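# Two robot arms fold a napkin in half

## Task

Fold the napkin over on itself so that one of its edges lies on the opposite edge, leaving it folded in half.

## Robot and tools

Setup. Two arms, left_arm and right_arm, each with six joints and a two-finger parallel gripper, stand at a table holding a napkin. Scene frame: origin at table-top height midway between the arms, +x pointing out over the table, +z up, left_arm on the +y side (arm names do not match image sides). Measured bases in scene metres: left_arm at (+0.040, +0.364, 0), right_arm at (-0.034, -0.310, 0), each turned only about 0.1 to 1 degree about z. A camera stand sits behind the arms. Each arm reports its hand poses, Hand target, velocities and wrist-camera poses in its own base frame; the table and fixed cameras use the scene frame. Cameras are cam_left_wrist and cam_right_wrist, both 896x504, with pinhole-plus-radial calibration (T_world_to_cam, pos_world) given in the owning arm's base frame and refreshed whenever images come back.

Gripper. Fingers point along the gripper's +z axis and separate along its y axis. end_effector_position is the spot between the pads, roughly 1 cm short of the fingertips. grip_measured is the finger motor on the -1 (closed) to +1 (open, 0.093 m) scale; the pads meet near -0.94, and each extra millimetre of gap adds about 0.0208. Readings may sit up to 0.02 high. The last entry of each arm's Joint positions is the opening in metres.

The 14-number row (used by both execute_actions and move). Always 14 numbers, each within [-1, 1], even when one arm is idle: left_arm dx, dy, dz, rx, ry, rz, opening, then right_arm in the same seven. dx..rz are offsets, not poses: they count from that arm's Hand target at the start of the action or call, along that arm's base axes; 1.0 equals 0.6 m of travel or 180 degrees of turn. rx, ry, rz form one rotation vector, turned about the Hand target's position. Opening is absolute: +1 fully open, -1 closed. To leave an arm still, give zeros for its six pose numbers and repeat its current opening; a 0 opening is itself a command (half open).

execute_actions(actions, cameras). actions is a list of actions; each action is a table of up to 15 rows, one per 1/30 s step, and a short table holds its final row to step 15. Every row in one action counts from the same start pose, but each new action or call starts from the updated Hand target, so repeating an offset keeps moving. An empty list returns the state plus images. cameras: list of names, ["all"], or [] for none.

move(target, speed, blend, opening_speed, grip_force, blocking, cameras). target is one 14-number row or a list of up to 15 rows; every row is an offset from the same starting Hand targets, not from the previous row. Grippers follow straight lines, all ending together, capped at 10 s. speed: path top speed in m/s, 0.002 to 2.9, default 0.25 (turns up to twice that in rad/s); one value or one per target. blend: corner rounding radius in metres per target, 0 meaning stop at each. opening_speed: finger rate per second on the -1..+1 scale, at least 0.2. grip_force: per-pad limit in newtons, 10 to 50, one value or one per arm; it persists, and low values close slowly. blocking=false returns after 0.5 s while the move continues. The result adds a move: line such as done, off_target, moving, held or fault, plus limits=paced (pose clipped) or limits=held (steps withheld). done means at rest within 10 mm and 2 degrees; it says nothing about contact.

wait(seconds): 0 to 3600; lets the scene run, and returns early if a running move ends. stop(): brakes the current move (braking needs some distance). zoom_image(camera, region): camera is cam_left_wrist or cam_right_wrist, region [x0, y0, x1, y1] in pixels from the top-left, at most 504 wide and high, of that camera's newest image. read_manual(section): licence text only. finished_scene(scene): scene number 1 or 2; call it only once the fold holds with the robot released. It cannot be undone.

Result lines: end_effector_position (m) and end_effector_quat_wxyz per arm, Hand target (the last commanded pose after clipping, from which next offsets count), Tool commands, grip_measured, Joint positions, Joint velocities (possibly omitted when all are within noise), joint torques (joints 1 to 3 wrap at ±28 N m), and MOTOR HOT or FAULT lines.

Control behaviour. Each step, commanded orientation is limited to 40 degrees from the measured one. Friction and gravity can leave a gripper short, low or tilted, especially when reaching far; small moves may not happen or may go sideways. Check the reported pose after each move and correct. An execute_actions call with all-zero pose numbers asks again for the Hand target; if still short, send the remaining gap as an offset. Fast moves lag, stray and overshoot.

Avoid: the napkin leaving the table (fails the task); hard impacts with the table or fixed objects; arms touching each other or one gripper closing on the other's fingers; paths passing near an arm's own base (the elbow can whip round); pushing into surfaces with targets far past contact (to release a press, command back past the gripper); letting go of things while they move. Holding loads, stretching out, or pushing at unreachable poses heats motors: MOTOR HOT at 75 °C, at 90 °C the arm folds up and idles for the rest of the scene, at 100 °C it goes limp.

Each tool is called after "Emit:" as name([rows], argument=value, ...), one row to a line, values as JSON.

## Session

Emit:
execute_actions(actions=[])

Scene clock: 0.00 s.
left_arm: end_effector_position=(+0.3155, -0.1290, +0.0971) grip_measured=+1.000 end_effector_quat_wxyz=(+0.423, -0.120, +0.887, -0.143) | right_arm: end_effector_position=(+0.3438, +0.1254, +0.1030) grip_measured=+1.000 end_effector_quat_wxyz=(+0.457, +0.152, +0.857, +0.184)
Joint positions: left_arm=[-0.514 1.219 0.497 0.051 -0.256 -0.658 0.093] | right_arm=[0.441 1.306 0.478 0.276 0.2 0.68 0.093]
Joint velocities: within noise
Joint torques (N m): no reading
Heat: left arm: 30 °C; right arm: 30 °C.
Hand target: left_arm +0.3224, -0.1322, +0.1129; +0.443, -0.121, +0.875, -0.154 | right_arm +0.3485, +0.1271, +0.1150; +0.471, +0.151, +0.848, +0.191
Tool commands: left_gripper/opening=+1.0 right_gripper/opening=+1.0

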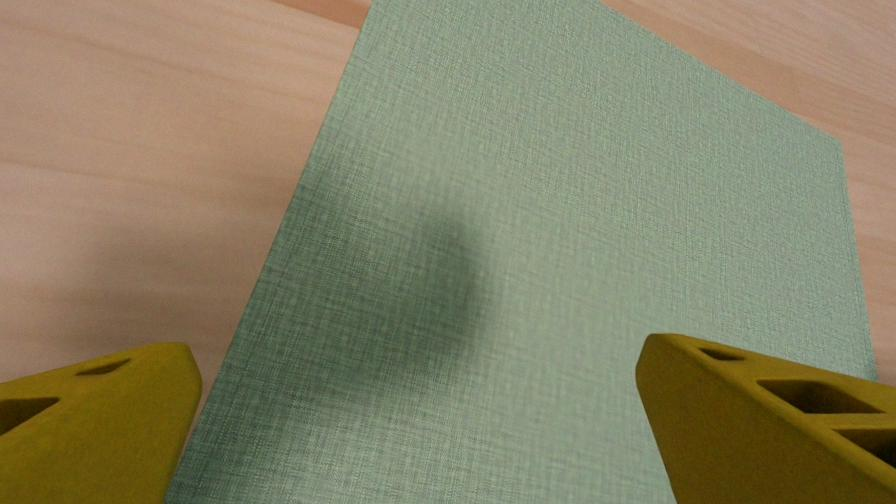

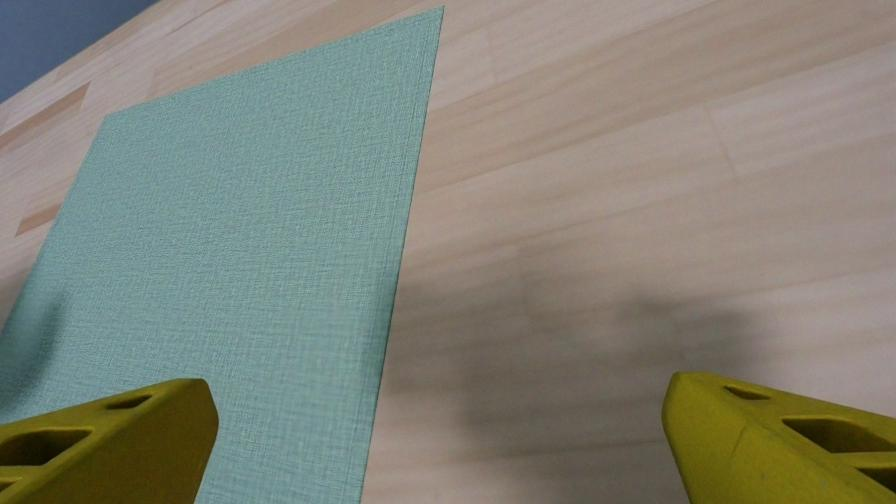

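Emit:
move(target=[0, 0, 0.33, 0, 0, 0, 1, 0, 0, 0.33, 0, 0, 0, 1], speed=0.3, cameras=["all"])

Scene clock: 11.87 s.
left_arm: end_effector_position=(+0.3223, -0.1329, +0.3001) grip_measured=+1.000 end_effector_quat_wxyz=(+0.437, -0.121, +0.878, -0.153) | right_arm: end_effector_position=(+0.3506, +0.1286, +0.3059) grip_measured=+1.000 end_effector_quat_wxyz=(+0.471, +0.152, +0.847, +0.194)
Joint positions: left_arm=[-0.514 1.169 1.266 -0.728 -0.256 -0.658 0.093] | right_arm=[0.441 1.182 1.204 -0.534 0.2 0.68 0.093]
Joint torques (N m): left_arm=[0.02 -2.73 9.59 1.8 -0.12 0.06] | right_arm=[-0.29 -3.52 10.1 1.6 0 0.04]
Heat: left arm: 33 °C; right arm: 32 °C.
Hand target: left_arm +0.3224, -0.1322, +0.3109; +0.443, -0.121, +0.875, -0.154 | right_arm +0.3485, +0.1271, +0.3130; +0.471, +0.151, +0.848, +0.191
Off the commanded pose: left_arm 0.011 m, 1 deg | right_arm 0.007 m, 0 deg.
move: off_target (left_arm)
cam_left_wrist: T_world_to_cam=[[0.05364, -0.92609, 0.37348, -0.25359], [-0.92475, -0.1872, -0.33135, 0.40195], [0.37678, -0.3276, -0.86644, 0.18295]] pos_world=[0.31638, -0.09967, 0.38641]
cam_right_wrist: T_world_to_cam=[[-0.09047, -0.88823, -0.4504, 0.27842], [-0.85019, 0.30441, -0.42956, 0.42371], [0.51865, 0.34406, -0.7827, 0.09698]] pos_world=[0.33512, 0.08495, 0.38332]

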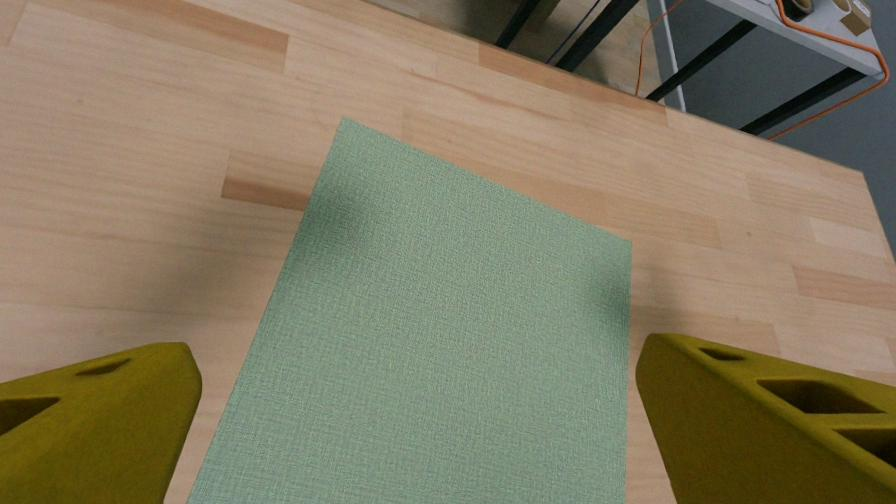

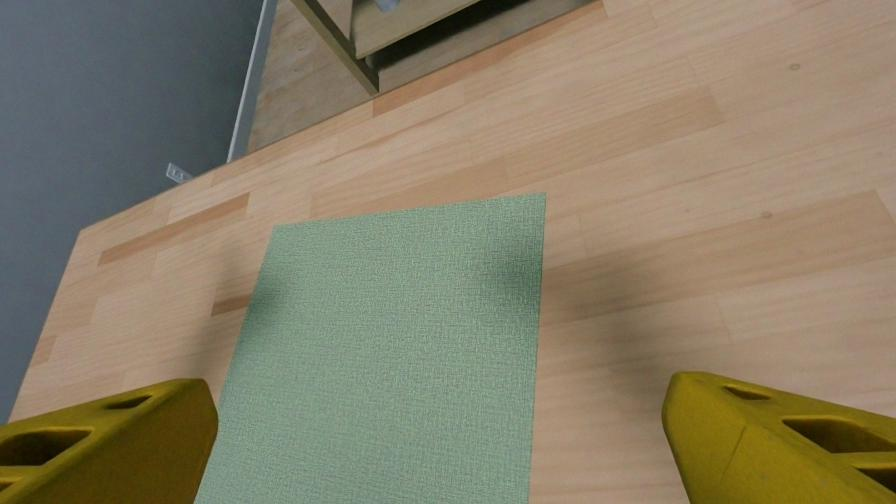

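Emit:
move(target=[-0.1513, 0.1157, -0.2515, -0.1195, 0.3045, 0.3331, 1, -0.1732, 0.1745, -0.255, -0.3275, 0.19, 0.4761, 1], speed=0.4, cameras=["all"])

Scene clock: 24.83 s.
left_arm: end_effector_position=(+0.2346, -0.0631, +0.1617) grip_measured=+1.000 end_effector_quat_wxyz=(+0.008, -0.644, +0.765, -0.006) | right_arm: end_effector_position=(+0.2428, +0.2304, +0.1527) grip_measured=+1.000 end_effector_quat_wxyz=(-0.006, -0.604, +0.797, +0.004)
Joint positions: left_arm=[-0.267 1.449 1.322 -1.426 -0.006 -1.666 0.093] | right_arm=[0.754 1.825 1.688 -1.445 -0.01 -0.543 0.093]
Joint torques (N m): left_arm=[0.49 -4.03 5.3 0.17 0.09 -0.07] | right_arm=[-0.01 -7.99 8.64 0.06 0.01 -0.09]
Heat: left arm: 34 °C; right arm: 34 °C.
Hand target: left_arm +0.2316, -0.0628, +0.1600; -0.001, -0.651, +0.759, +0.000 | right_arm +0.2446, +0.2318, +0.1600; +0.000, -0.613, +0.790, +0.000
Off the commanded pose: left_arm 0.003 m, 2 deg | right_arm 0.008 m, 2 deg.
move: done
cam_left_wrist: T_world_to_cam=[[0.98149, -0.18789, 0.03715, -0.24933], [-0.17954, -0.83508, 0.52002, -0.0652], [-0.06668, -0.51706, -0.85335, 0.20892]] pos_world=[0.24693, 0.00673, 0.22145]
cam_right_wrist: T_world_to_cam=[[0.96603, -0.25813, 0.01198, -0.18221], [-0.23331, -0.85134, 0.46988, 0.21442], [-0.11109, -0.45672, -0.88265, 0.35063]] pos_world=[0.265, 0.29565, 0.21091]

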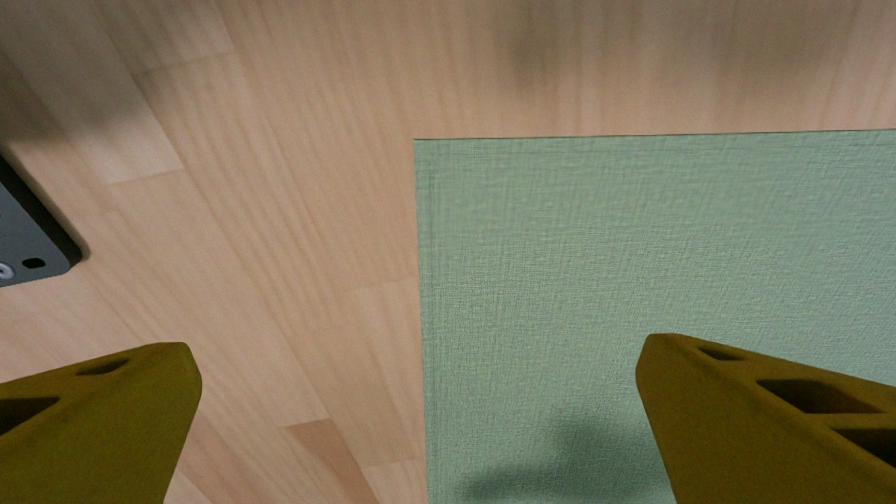

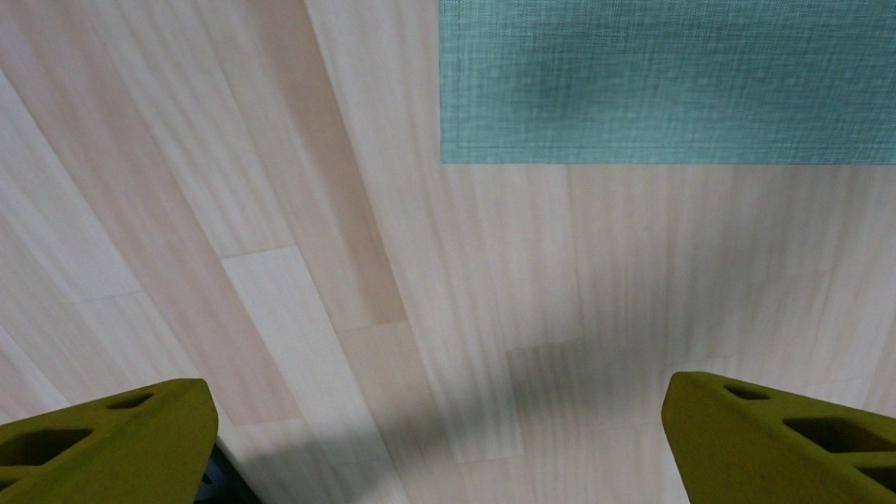

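Emit:
zoom_image(camera="cam_left_wrist", region=[390, 110, 510, 180])

Emit:
zoom_image(camera="cam_right_wrist", region=[400, 120, 540, 200])

Scaled by 4.200 from the camera's image (finer frame: 1280x720).

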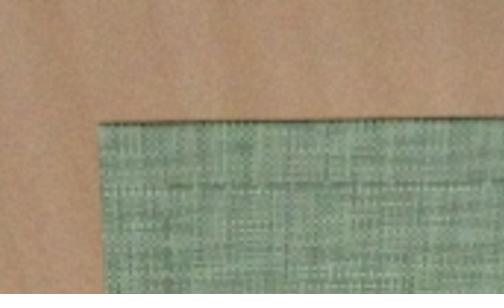

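Scaled by 3.600 from the camera's image (finer frame: 1280x720).

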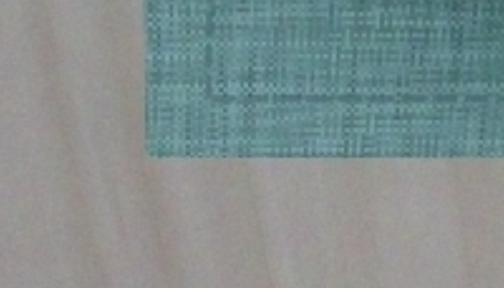

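Emit:
move(target=[-0.018, -0.016, -0.2083, 0, 0, 0, -0.1, 0.0158, 0.0308, -0.2, -0.0019, -0.0074, 0, -0.1], speed=0.2, cameras=["all"])

Scene clock: 30.83 s.
left_arm: end_effector_position=(+0.2165, -0.0698, +0.0373) grip_measured=-0.098 end_effector_quat_wxyz=(-0.002, -0.646, +0.764, +0.007) | right_arm: end_effector_position=(+0.2473, +0.2469, +0.0393) grip_measured=-0.097 end_effector_quat_wxyz=(-0.009, -0.617, +0.787, -0.003)
Joint positions: left_arm=[-0.314 1.488 0.853 -0.951 -0.003 -1.718 0.04] | right_arm=[0.787 1.935 1.378 -1.032 0.004 -0.543 0.041]
Joint torques (N m): left_arm=[-0.53 -3.63 5.03 0.51 0.06 -0.07] | right_arm=[0.23 -9.06 5.7 0.53 0.02 0.21]
Heat: left arm: 33 °C; right arm: 35 °C.
Hand target: left_arm +0.2208, -0.0724, +0.0350; -0.001, -0.651, +0.759, +0.000 | right_arm +0.2541, +0.2502, +0.0400; +0.008, -0.613, +0.790, -0.010
Off the commanded pose: left_arm 0.006 m, 1 deg | right_arm 0.008 m, 2 deg.
move: done
cam_left_wrist: T_world_to_cam=[[0.983, -0.18353, 0.00503, -0.22696], [-0.15932, -0.83905, 0.52021, -0.01411], [-0.09125, -0.51217, -0.85403, 0.10369]] pos_world=[0.23031, -0.00039, 0.09704]
cam_right_wrist: T_world_to_cam=[[0.97382, -0.22645, 0.01967, -0.19102], [-0.20768, -0.85123, 0.48196, 0.27599], [-0.0924, -0.47343, -0.87597, 0.25777]] pos_world=[0.26715, 0.31371, 0.09654]

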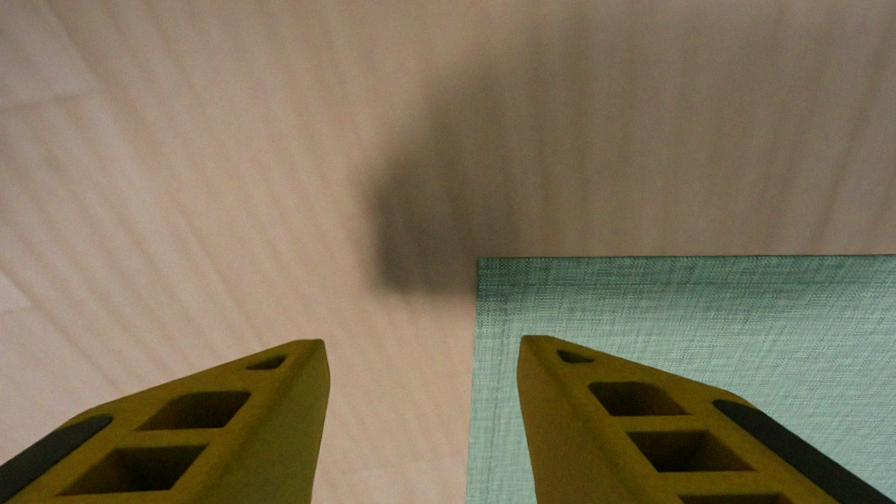

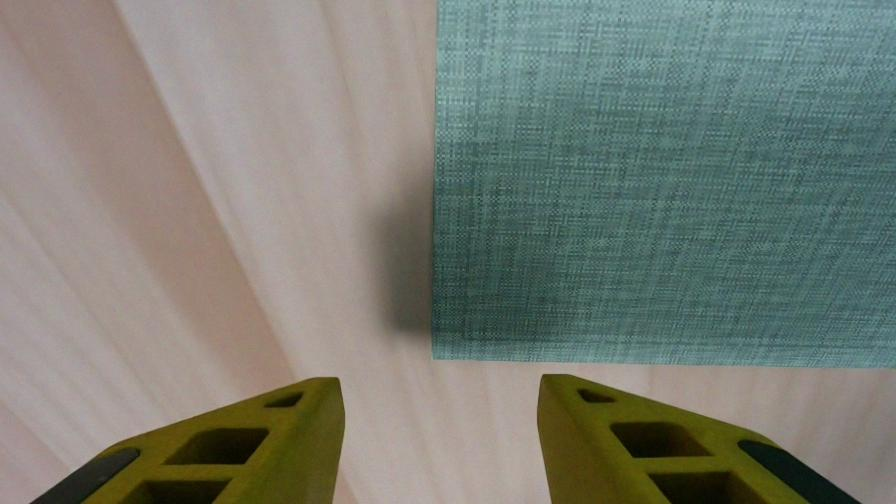

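Emit:
move([
  [0.0207, -0.0083, 0, 0, 0, 0, -0.1, -0.005, 0.0042, 0, 0, 0, 0, -0.1],
  [0.0207, -0.0083, -0.033, 0, 0, 0, -0.1, -0.005, 0.0042, -0.04, 0, 0, 0, -0.1],
], speed=0.1, blend=0.005, cameras=["all"])

Scene clock: 34.80 s.
left_arm: end_effector_position=(+0.2306, -0.0744, +0.0182) grip_measured=-0.098 end_effector_quat_wxyz=(-0.002, -0.647, +0.763, +0.006) | right_arm: end_effector_position=(+0.2469, +0.2469, +0.0158) grip_measured=-0.097 end_effector_quat_wxyz=(-0.008, -0.616, +0.788, -0.004)
Joint positions: left_arm=[-0.314 1.577 0.855 -0.86 -0.003 -1.721 0.04] | right_arm=[0.788 1.964 1.32 -0.943 0.006 -0.54 0.041]
Joint torques (N m): left_arm=[-0.57 -4.31 4.52 0.52 0.06 -0.08] | right_arm=[0.46 -8.95 5.46 0.54 0.02 0.23]
Heat: left arm: 33 °C; right arm: 35 °C.
Hand target: left_arm +0.2332, -0.0774, +0.0152; -0.001, -0.651, +0.759, +0.000 | right_arm +0.2511, +0.2528, +0.0160; +0.008, -0.613, +0.790, -0.010
Off the commanded pose: left_arm 0.005 m, 1 deg | right_arm 0.007 m, 2 deg.
move: done
cam_left_wrist: T_world_to_cam=[[0.98354, -0.18051, 0.00809, -0.24149], [-0.15827, -0.83901, 0.52059, -0.00605], [-0.08718, -0.5133, -0.85377, 0.08531]] pos_world=[0.24399, -0.00488, 0.07794]
cam_right_wrist: T_world_to_cam=[[0.97345, -0.22786, 0.0218, -0.18978], [-0.20996, -0.85089, 0.48157, 0.28776], [-0.09118, -0.47336, -0.87614, 0.23681]] pos_world=[0.26675, 0.3137, 0.07304]

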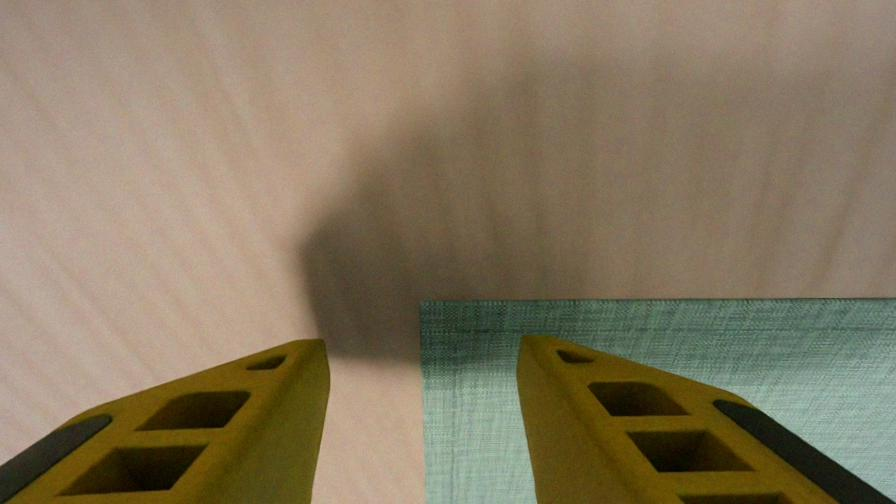

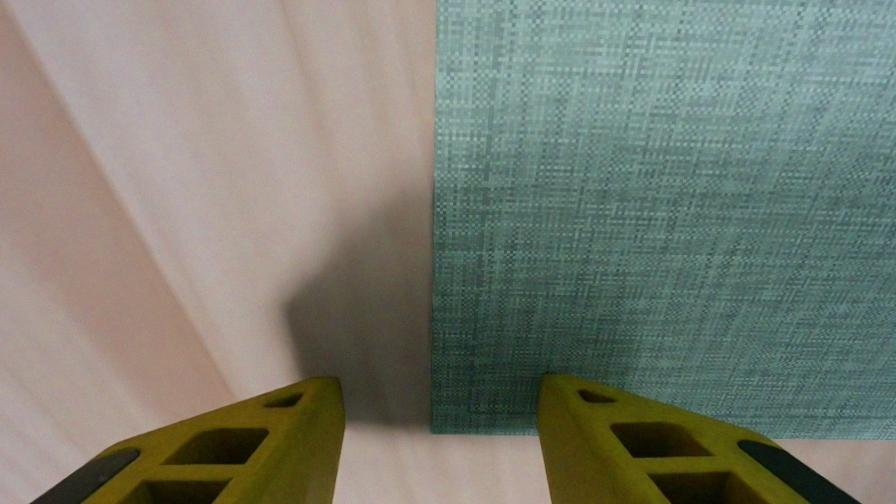

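Emit:
move(target=[0, 0, -0.0133, 0, 0, 0, -0.1, 0, 0, -0.0133, 0, 0, 0, -0.1], speed=0.05, cameras=["all"])

Scene clock: 36.67 s.
left_arm: end_effector_position=(+0.2286, -0.0738, +0.0110) grip_measured=-0.099 end_effector_quat_wxyz=(-0.004, -0.647, +0.763, +0.009) | right_arm: end_effector_position=(+0.2474, +0.2476, +0.0144) grip_measured=-0.097 end_effector_quat_wxyz=(-0.004, -0.615, +0.788, -0.010)
Joint positions: left_arm=[-0.314 1.59 0.836 -0.836 -0.003 -1.721 0.04] | right_arm=[0.794 1.964 1.314 -0.931 0.018 -0.531 0.041]
Joint torques (N m): left_arm=[-0.55 -4.08 4.42 0.63 0.06 -0.07] | right_arm=[0.44 -7.92 4.4 0.74 -0.03 0.21]
Heat: left arm: 33 °C; right arm: 35 °C.
Hand target: left_arm +0.2332, -0.0774, +0.0072; -0.001, -0.651, +0.759, +0.000 | right_arm +0.2511, +0.2528, +0.0080; +0.008, -0.613, +0.790, -0.010
Off the commanded pose: left_arm 0.007 m, 1 deg | right_arm 0.009 m, 1 deg.
move: done
cam_left_wrist: T_world_to_cam=[[0.98358, -0.18047, 0.00053, -0.23936], [-0.15445, -0.84026, 0.51972, -0.00304], [-0.09334, -0.51127, -0.85433, 0.08091]] pos_world=[0.24252, -0.00439, 0.07084]
cam_right_wrist: T_world_to_cam=[[0.97241, -0.23056, 0.03559, -0.18941], [-0.21877, -0.84824, 0.48232, 0.29064], [-0.08101, -0.4768, -0.87527, 0.23435]] pos_world=[0.26676, 0.31459, 0.07168]

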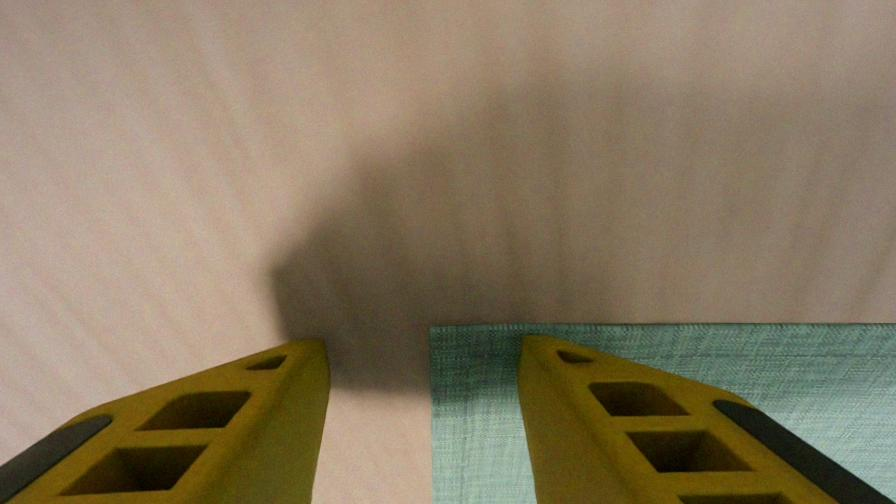

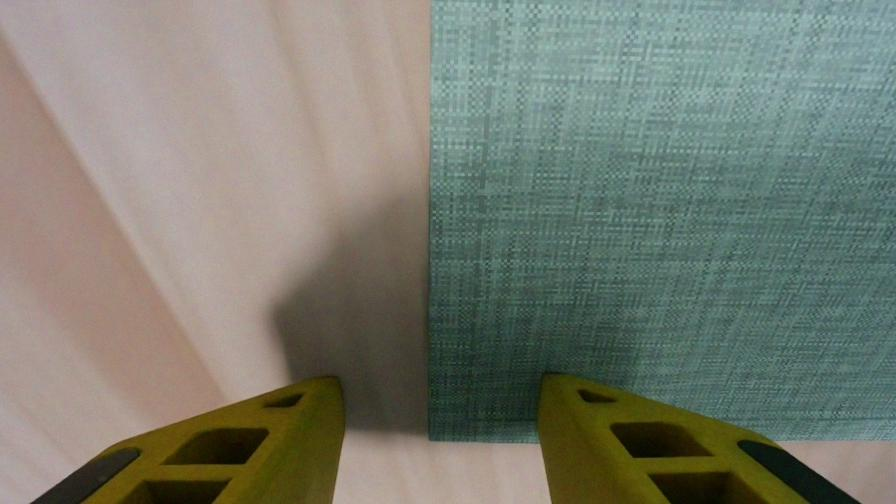

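Emit:
move(target=[0, 0, -0.0187, 0, 0, 0, -0.1, 0, 0, -0.0117, 0, 0, 0, -0.1], speed=0.04)

Scene clock: 38.50 s.
left_arm: end_effector_position=(+0.2286, -0.0738, +0.0104) grip_measured=-0.099 end_effector_quat_wxyz=(-0.003, -0.647, +0.763, +0.008) | right_arm: end_effector_position=(+0.2472, +0.2474, +0.0137) grip_measured=-0.097 end_effector_quat_wxyz=(-0.004, -0.615, +0.788, -0.011)
Joint positions: left_arm=[-0.314 1.59 0.833 -0.831 -0.003 -1.721 0.04] | right_arm=[0.796 1.964 1.311 -0.928 0.021 -0.529 0.041]
Joint torques (N m): left_arm=[-0.54 -2.18 2.47 1.11 0.06 -0.07] | right_arm=[0.35 -7.01 3.33 0.96 -0.06 0.21]
Heat: left arm: 32 °C; right arm: 35 °C.
Hand target: left_arm +0.2332, -0.0774, -0.0040; -0.001, -0.651, +0.759, +0.000 | right_arm +0.2511, +0.2528, +0.0010; +0.008, -0.613, +0.790, -0.010
Off the commanded pose: left_arm 0.016 m, 1 deg | right_arm 0.014 m, 1 deg.
move: off_target (left_arm, right_arm)

Emit:
move(target=[0, 0, 0, 0, 0, 0, -1, 0, 0, 0, 0, 0, 0, -1], opening_speed=0.5, grip_force=25, cameras=["all"])

Scene clock: 43.00 s.
left_arm: end_effector_position=(+0.2414, -0.0763, +0.0098) grip_measured=-0.989 end_effector_quat_wxyz=(+0.011, -0.650, +0.760, -0.015) | right_arm: end_effector_position=(+0.2567, +0.2468, +0.0138) grip_measured=-0.983 end_effector_quat_wxyz=(+0.011, -0.611, +0.791, -0.021)
Joint positions: left_arm=[-0.308 1.592 0.832 -0.774 -0.003 -1.723 0] | right_arm=[0.787 1.964 1.311 -0.902 0.044 -0.529 0]
Joint torques (N m): left_arm=[-0.54 -2.28 2.67 0.58 0.06 -0.07] | right_arm=[0.34 -7.02 3.41 0.74 -0.26 0.21]
Heat: left arm: 32 °C; right arm: 34 °C.
Hand target: left_arm +0.2332, -0.0774, -0.0040; -0.001, -0.651, +0.759, +0.000 | right_arm +0.2511, +0.2528, +0.0010; +0.008, -0.613, +0.790, -0.010
Off the commanded pose: left_arm 0.016 m, 2 deg | right_arm 0.015 m, 1 deg.
grip_force (N): 25, 25
move: done
cam_left_wrist: T_world_to_cam=[[0.98346, -0.17248, 0.05523, -0.25228], [-0.17553, -0.83269, 0.52518, 0.00306], [-0.0446, -0.52619, -0.8492, 0.06677]] pos_world=[0.25163, -0.00583, 0.06903]
cam_right_wrist: T_world_to_cam=[[0.96823, -0.23965, 0.07143, -0.19569], [-0.24437, -0.84617, 0.47358, 0.29851], [-0.05305, -0.47599, -0.87785, 0.22686]] pos_world=[0.27446, 0.31367, 0.07175]

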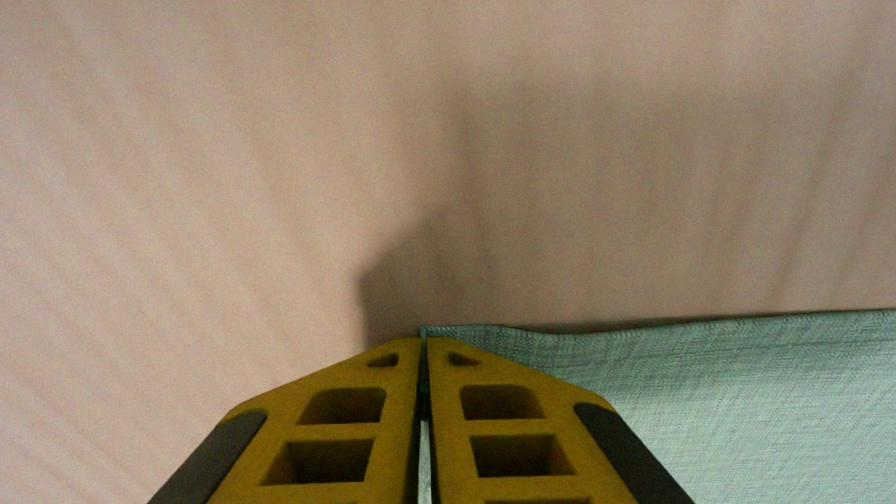

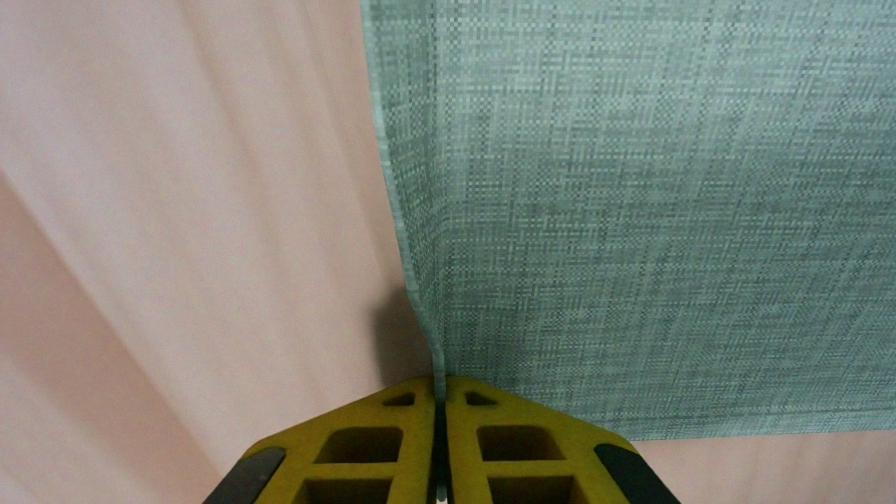

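Emit:
zoom_image(camera="cam_left_wrist", region=[340, 290, 560, 470])

Emit:
zoom_image(camera="cam_right_wrist", region=[340, 320, 560, 500])

Scaled by 2.291 from the camera's image (finer frame: 1280x720).

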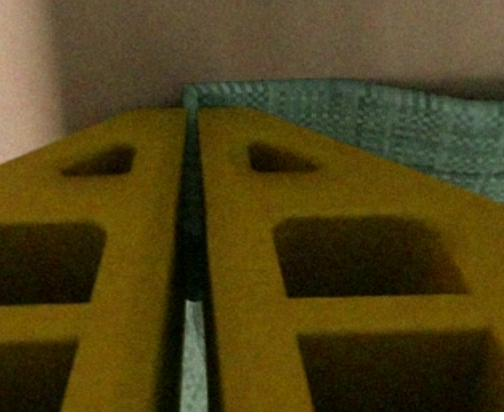

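Scaled by 2.291 from the camera's image (finer frame: 1280x720).

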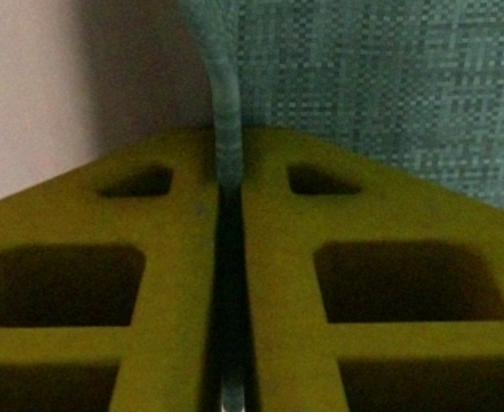

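Emit:
move([
  [0.0187, -0.0032, 0.068, 0, 0, 0, -1, 0.0163, -0.0002, 0.0717, 0, 0, 0, -1],
  [0.0758, -0.013, 0.1513, 0, 0, 0, -1, 0.0723, -0.0157, 0.155, 0, 0, 0, -1],
], speed=0.12, blend=0.01, cameras=["all"])

Scene clock: 51.53 s.
left_arm: end_effector_position=(+0.2716, -0.0855, +0.0808) grip_measured=-0.989 end_effector_quat_wxyz=(-0.002, -0.650, +0.760, +0.006) | right_arm: end_effector_position=(+0.2923, +0.2420, +0.0886) grip_measured=-0.983 end_effector_quat_wxyz=(+0.006, -0.608, +0.794, -0.017)
Joint positions: left_arm=[-0.307 1.652 1.198 -1.13 -0.003 -1.723 0] | right_arm=[0.707 1.983 1.645 -1.222 0.035 -0.601 0]
Joint torques (N m): left_arm=[0.64 -5.39 8.2 0.09 0.05 0.13] | right_arm=[-0.47 -9.22 8.43 0.08 -0.2 -0.09]
Heat: left arm: 32 °C; right arm: 34 °C.
Hand target: left_arm +0.2787, -0.0852, +0.0868; -0.001, -0.651, +0.759, +0.000 | right_arm +0.2945, +0.2433, +0.0940; +0.008, -0.613, +0.790, -0.010
Off the commanded pose: left_arm 0.009 m, 1 deg | right_arm 0.006 m, 1 deg.
grip_force (N): 25, 25
move: done
cam_left_wrist: T_world_to_cam=[[0.98518, -0.1714, 0.00657, -0.28399], [-0.14973, -0.8407, 0.52038, -0.04387], [-0.08367, -0.51365, -0.85391, 0.13566]] pos_world=[0.28456, -0.01587, 0.14054]
cam_right_wrist: T_world_to_cam=[[0.96712, -0.24702, 0.06046, -0.23364], [-0.2455, -0.84481, 0.47542, 0.26747], [-0.06637, -0.47464, -0.87768, 0.29563]] pos_world=[0.31124, 0.30856, 0.14643]

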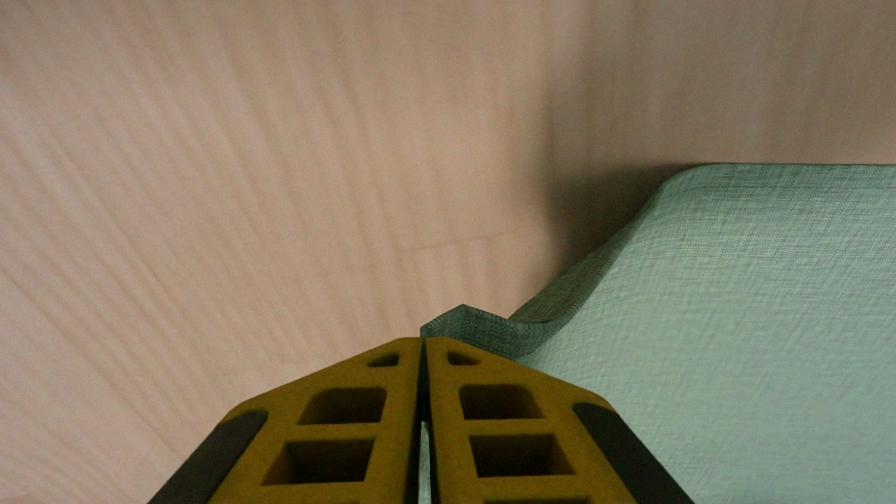

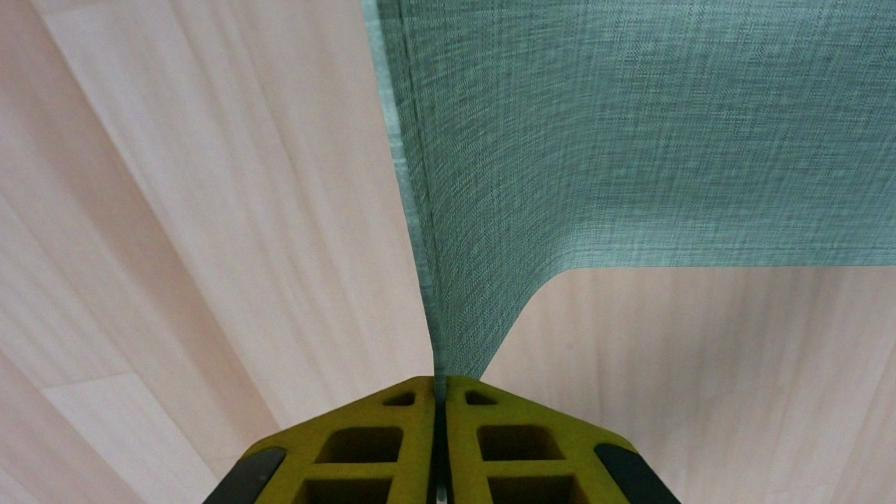

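Emit:
move([
  [0.117, -0.0178, 0.0903, -0.0076, -0.0438, 0, -1, 0.1112, -0.033, 0.085, -0.0115, -0.0429, 0, -1],
  [0.231, -0.0395, 0.1153, -0.0151, -0.0876, 0, -1, 0.224, -0.0612, 0.11, -0.023, -0.0859, 0, -1],
  [0.345, -0.0612, 0.0837, -0.0227, -0.1313, 0, -1, 0.3368, -0.0893, 0.0783, -0.0345, -0.1288, 0, -1],
  [0.4475, -0.0808, 0.0103, -0.0283, -0.1642, 0, -1, 0.4383, -0.1147, 0.005, -0.0432, -0.161, 0, -1],
], speed=0.16, blend=0.03, cameras=["all"])

Scene clock: 56.77 s.
left_arm: end_effector_position=(+0.5263, -0.1381, +0.0803) grip_measured=-0.990 end_effector_quat_wxyz=(+0.134, -0.633, +0.741, -0.179) | right_arm: end_effector_position=(+0.5419, +0.1755, +0.0843) grip_measured=-0.983 end_effector_quat_wxyz=(+0.138, -0.599, +0.764, -0.197)
Joint positions: left_arm=[-0.262 2.256 1.939 -0.803 -0.019 -1.672 0] | right_arm=[0.402 2.48 2.343 -1.049 0.303 -0.988 0]
Joint torques (N m): left_arm=[0.7 -10.82 9.69 1.77 -0.24 0.17] | right_arm=[-0.54 -13.41 9.52 1.45 0.2 -0.06]
Heat: left arm: 33 °C; right arm: 35 °C.
Hand target: left_arm +0.5472, -0.1336, +0.0929; +0.164, -0.628, +0.734, -0.199 | right_arm +0.5574, +0.1745, +0.0970; +0.164, -0.590, +0.761, -0.216
Off the commanded pose: left_arm 0.025 m, 4 deg | right_arm 0.020 m, 4 deg.
grip_force (N): 25, 25
move: off_target (left_arm, right_arm)
cam_left_wrist: T_world_to_cam=[[0.87933, -0.14965, 0.4521, -0.52095], [-0.38303, -0.78637, 0.48468, 0.08348], [0.28298, -0.59936, -0.74879, -0.08367]] pos_world=[0.51373, -0.06246, 0.13241]
cam_right_wrist: T_world_to_cam=[[0.85177, -0.18988, 0.4883, -0.4748], [-0.42552, -0.79446, 0.43332, 0.36693], [0.30565, -0.57687, -0.7575, 0.08314]] pos_world=[0.53515, 0.24932, 0.13582]

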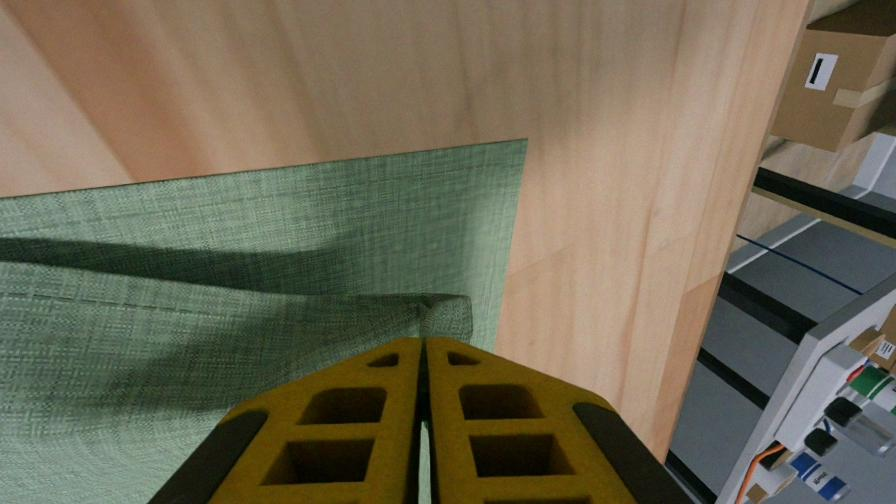

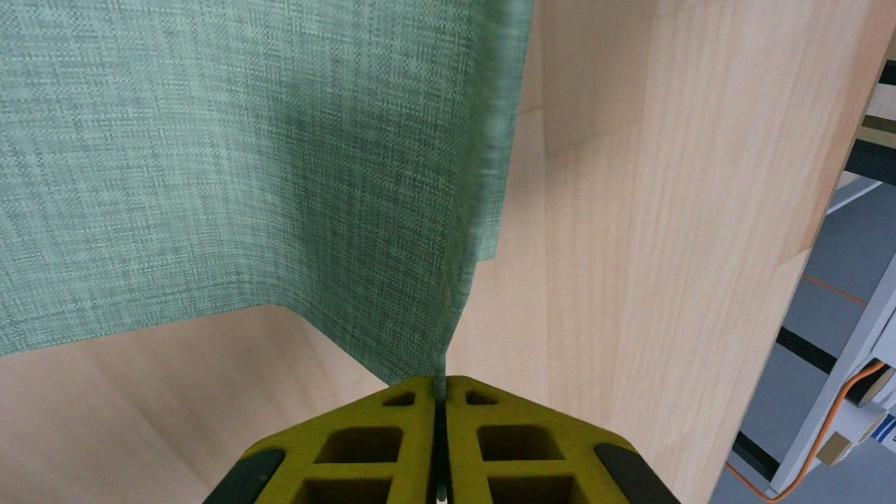

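Emit:
move(target=[0.0898, -0.0092, -0.066, 0, 0, 0, -1, 0.0728, -0.0233, -0.066, 0, 0, 0, -1], speed=0.1, cameras=["all"])

Scene clock: 63.17 s.
left_arm: end_effector_position=(+0.5947, -0.1467, +0.0490) grip_measured=-0.990 end_effector_quat_wxyz=(+0.154, -0.629, +0.735, -0.202) | right_arm: end_effector_position=(+0.6008, +0.1654, +0.0540) grip_measured=-0.983 end_effector_quat_wxyz=(+0.171, -0.588, +0.760, -0.218)
Joint positions: left_arm=[-0.247 2.565 2.335 -0.828 -0.019 -1.658 0] | right_arm=[0.349 2.779 2.759 -1.072 0.303 -1.043 0]
Joint torques (N m): left_arm=[0.7 -12.51 9.85 1.17 -0.14 0.17] | right_arm=[-0.79 -14.52 9.61 0.9 -0.04 -0.06]
Heat: left arm: 34 °C; right arm: 38 °C.
Hand target: left_arm +0.6011, -0.1392, +0.0533; +0.164, -0.628, +0.734, -0.199 | right_arm +0.6011, +0.1605, +0.0574; +0.164, -0.590, +0.761, -0.216
Off the commanded pose: left_arm 0.011 m, 1 deg | right_arm 0.006 m, 1 deg.
grip_force (N): 25, 25
move: off_target (left_arm)
cam_left_wrist: T_world_to_cam=[[0.84991, -0.14235, 0.50733, -0.55231], [-0.41021, -0.78306, 0.46749, 0.13557], [0.33073, -0.60544, -0.72392, -0.16215]] pos_world=[0.57865, -0.07064, 0.09944]
cam_right_wrist: T_world_to_cam=[[0.80934, -0.1975, 0.55315, -0.48878], [-0.46191, -0.79572, 0.39175, 0.42136], [0.36278, -0.57256, -0.73523, 0.00009]] pos_world=[0.59018, 0.2388, 0.10537]

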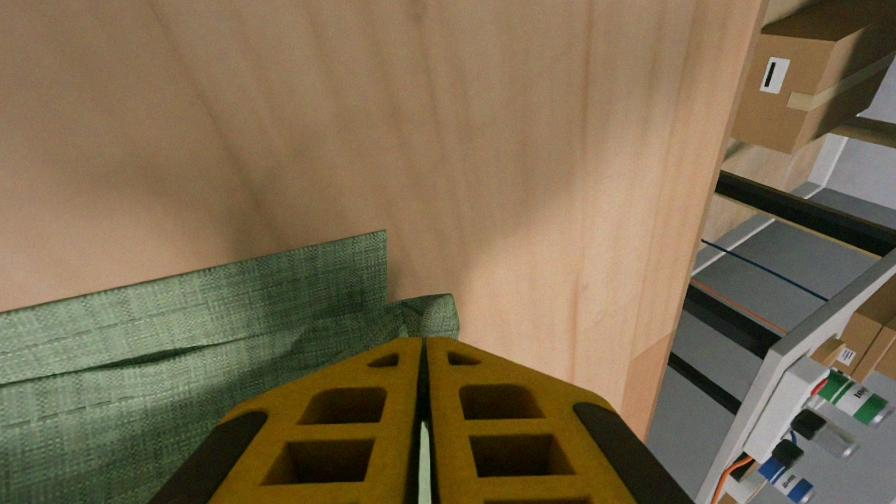

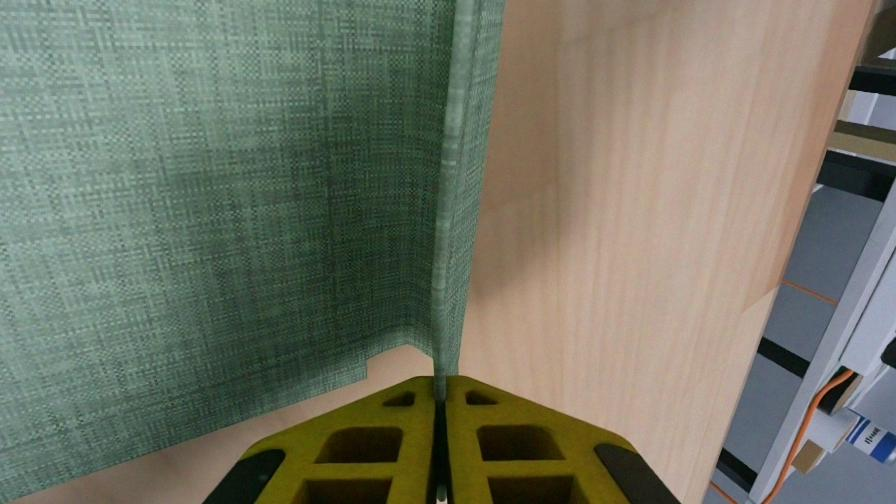

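Emit:
zoom_image(camera="cam_right_wrist", region=[200, 260, 540, 460])

Emit:
zoom_image(camera="cam_left_wrist", region=[200, 200, 540, 400])

Scaled by 1.482 from the camera's image (finer frame: 1280x720).

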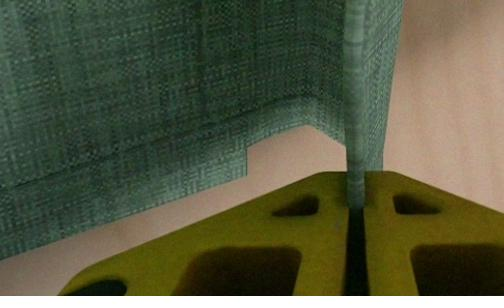

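Scaled by 1.482 from the camera's image (finer frame: 1280x720).

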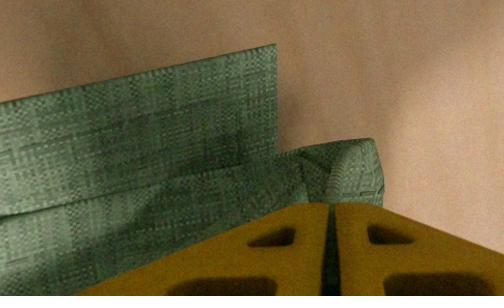

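Emit:
move(target=[-0.0065, 0.0013, -0.04, 0, 0, 0, -1, -0.0205, -0.0118, -0.0433, 0, 0, 0, -1], speed=0.08, cameras=["all"])

Scene clock: 67.97 s.
left_arm: end_effector_position=(+0.5857, -0.1444, +0.0224) grip_measured=-0.990 end_effector_quat_wxyz=(+0.143, -0.632, +0.739, -0.186) | right_arm: end_effector_position=(+0.5842, +0.1616, +0.0215) grip_measured=-0.983 end_effector_quat_wxyz=(+0.154, -0.595, +0.760, -0.211)
Joint positions: left_arm=[-0.247 2.565 2.247 -0.78 -0.019 -1.658 0] | right_arm=[0.352 2.642 2.379 -0.866 0.302 -1.044 0]
Joint torques (N m): left_arm=[0.66 -14.31 6.04 1.82 -0.15 0.16] | right_arm=[-1.44 -17.1 5.04 1.34 -0.03 -0.06]
Heat: left arm: 34 °C; right arm: 39 °C.
Hand target: left_arm +0.5972, -0.1384, +0.0293; +0.164, -0.628, +0.734, -0.199 | right_arm +0.5888, +0.1535, +0.0314; +0.164, -0.590, +0.761, -0.216
Off the commanded pose: left_arm 0.015 m, 3 deg | right_arm 0.014 m, 1 deg.
grip_force (N): 25, 25
move: off_target (left_arm, right_arm)
cam_left_wrist: T_world_to_cam=[[0.86886, -0.14713, 0.47269, -0.54189], [-0.392, -0.78761, 0.47539, 0.13458], [0.30235, -0.59835, -0.742, -0.15899]] pos_world=[0.57165, -0.06886, 0.0742]
cam_right_wrist: T_world_to_cam=[[0.8301, -0.1865, 0.5255, -0.47146], [-0.44301, -0.79291, 0.41838, 0.41136], [0.33864, -0.5801, -0.74081, -0.0045]] pos_world=[0.57512, 0.23562, 0.07232]

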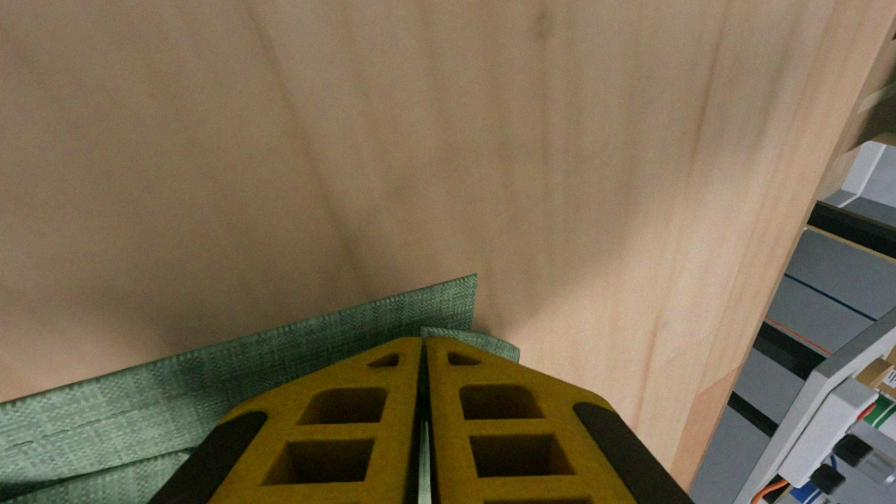

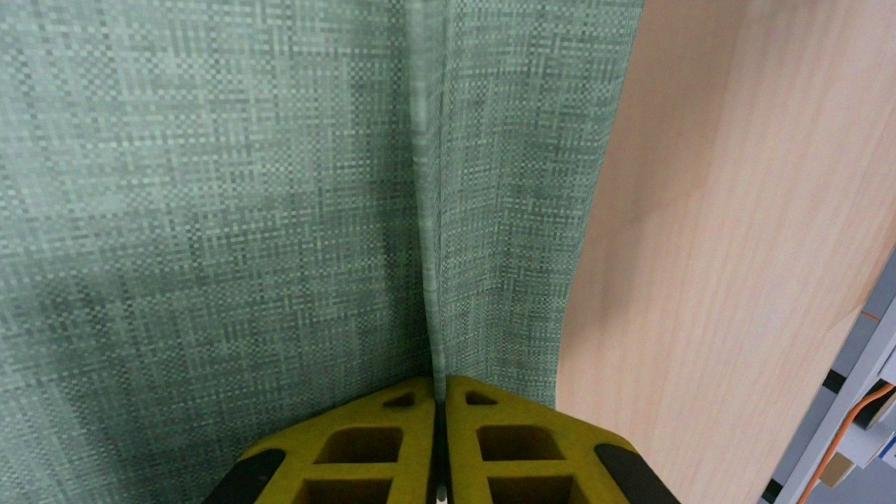

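Emit:
move(target=[-0.0007, -0.0033, -0.0167, 0, 0, 0, -1, -0.0097, -0.0043, -0.0133, 0, 0, 0, -1], speed=0.06, cameras=["all"])

Scene clock: 71.23 s.
left_arm: end_effector_position=(+0.5867, -0.1447, +0.0167) grip_measured=-0.990 end_effector_quat_wxyz=(+0.145, -0.632, +0.738, -0.189) | right_arm: end_effector_position=(+0.5840, +0.1615, +0.0215) grip_measured=-0.983 end_effector_quat_wxyz=(+0.168, -0.591, +0.759, -0.216)
Joint positions: left_arm=[-0.247 2.565 2.221 -0.747 -0.019 -1.658 0] | right_arm=[0.352 2.595 2.274 -0.777 0.302 -1.044 0]
Joint torques (N m): left_arm=[0.28 -13.75 5.86 1.84 -0.17 0.13] | right_arm=[-1.54 -16.24 4.74 1.18 -0.04 -0.05]
Heat: left arm: 35 °C; right arm: 42 °C.
Hand target: left_arm +0.5968, -0.1404, +0.0193; +0.164, -0.628, +0.734, -0.199 | right_arm +0.5830, +0.1509, +0.0234; +0.164, -0.590, +0.761, -0.216
Off the commanded pose: left_arm 0.011 m, 3 deg | right_arm 0.011 m, 1 deg.
grip_force (N): 25, 25
move: off_target (left_arm, right_arm)
cam_left_wrist: T_world_to_cam=[[0.86532, -0.14628, 0.4794, -0.53809], [-0.39554, -0.78675, 0.47389, 0.13969], [0.30785, -0.59969, -0.73865, -0.16717]] pos_world=[0.57233, -0.06906, 0.06829]
cam_right_wrist: T_world_to_cam=[[0.81389, -0.19243, 0.54823, -0.46134], [-0.45527, -0.79746, 0.39596, 0.41966], [0.361, -0.57186, -0.73665, -0.019]] pos_world=[0.5734, 0.23502, 0.07276]

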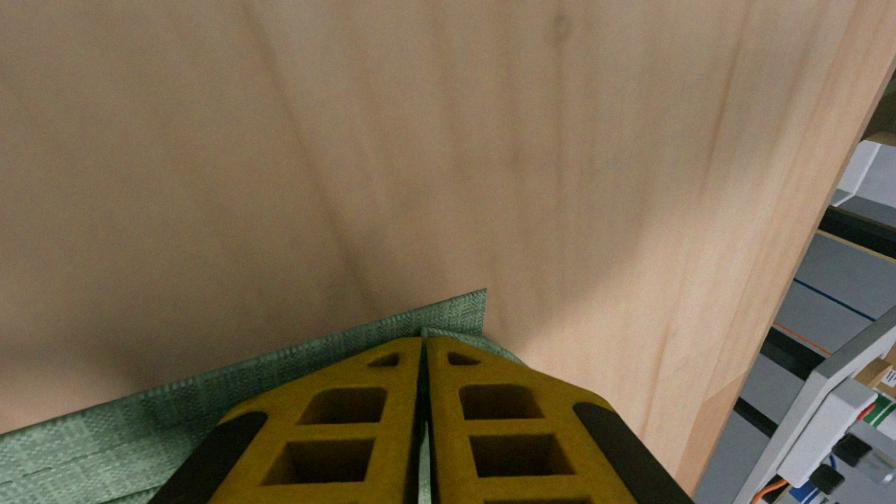

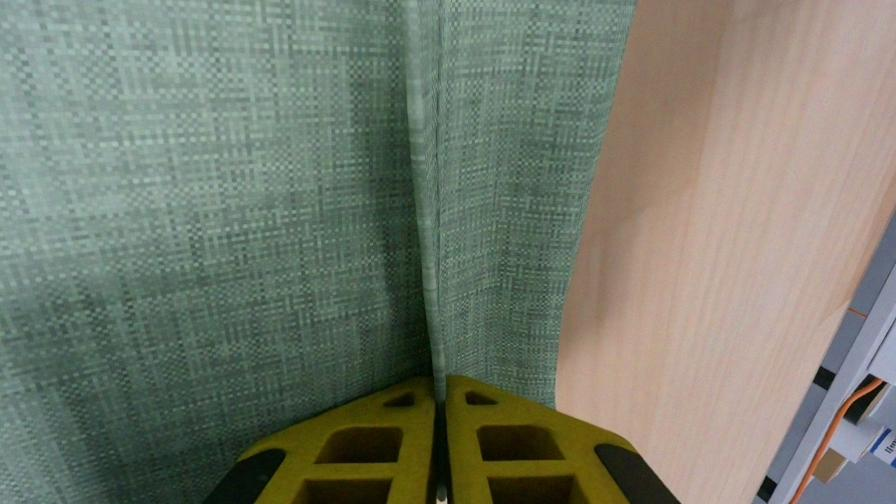

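Emit:
move(target=[0, 0, 0, 0, 0, 0, -1, -0.008, -0.022, 0.0133, 0, 0, 0, -1], speed=0.06, cameras=["cam_right_wrist"])

Scene clock: 73.53 s.
left_arm: end_effector_position=(+0.5870, -0.1448, +0.0169) grip_measured=-0.990 end_effector_quat_wxyz=(+0.146, -0.631, +0.738, -0.189) | right_arm: end_effector_position=(+0.5807, +0.1537, +0.0218) grip_measured=-0.983 end_effector_quat_wxyz=(+0.171, -0.594, +0.757, -0.212)
Joint positions: left_arm=[-0.247 2.565 2.221 -0.745 -0.019 -1.658 0] | right_arm=[0.337 2.552 2.194 -0.733 0.283 -1.064 0]
Joint torques (N m): left_arm=[0.28 -13.74 5.86 1.84 -0.17 0.13] | right_arm=[-2 -17.32 5.03 0.99 0.03 -0.06]
Heat: left arm: 35 °C; right arm: 43 °C.
Hand target: left_arm +0.5968, -0.1404, +0.0193; +0.164, -0.628, +0.734, -0.199 | right_arm +0.5782, +0.1377, +0.0314; +0.164, -0.590, +0.761, -0.216
Off the commanded pose: left_arm 0.011 m, 2 deg | right_arm 0.019 m, 1 deg.
grip_force (N): 25, 25
move: off_target (right_arm)
cam_right_wrist: T_world_to_cam=[[0.81621, -0.18846, 0.54615, -0.46233], [-0.44691, -0.80503, 0.39012, 0.40815], [0.36615, -0.5625, -0.7413, -0.02634]] pos_world=[0.56941, 0.22663, 0.07375]

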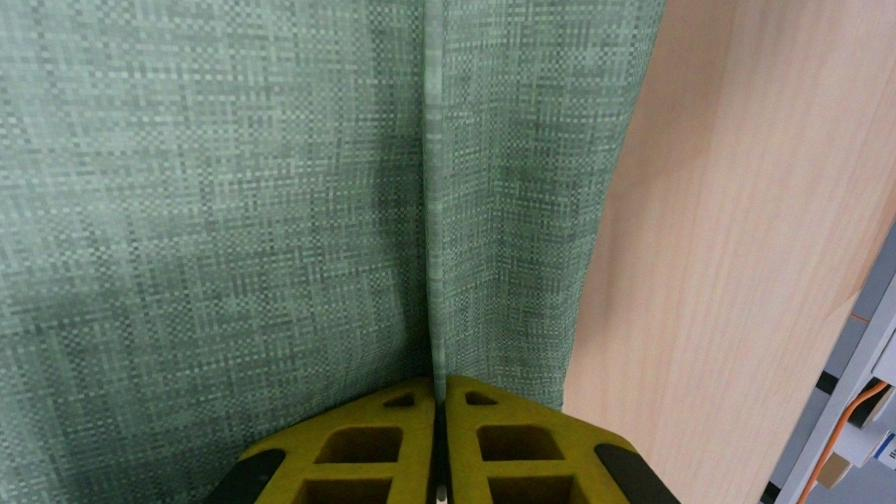

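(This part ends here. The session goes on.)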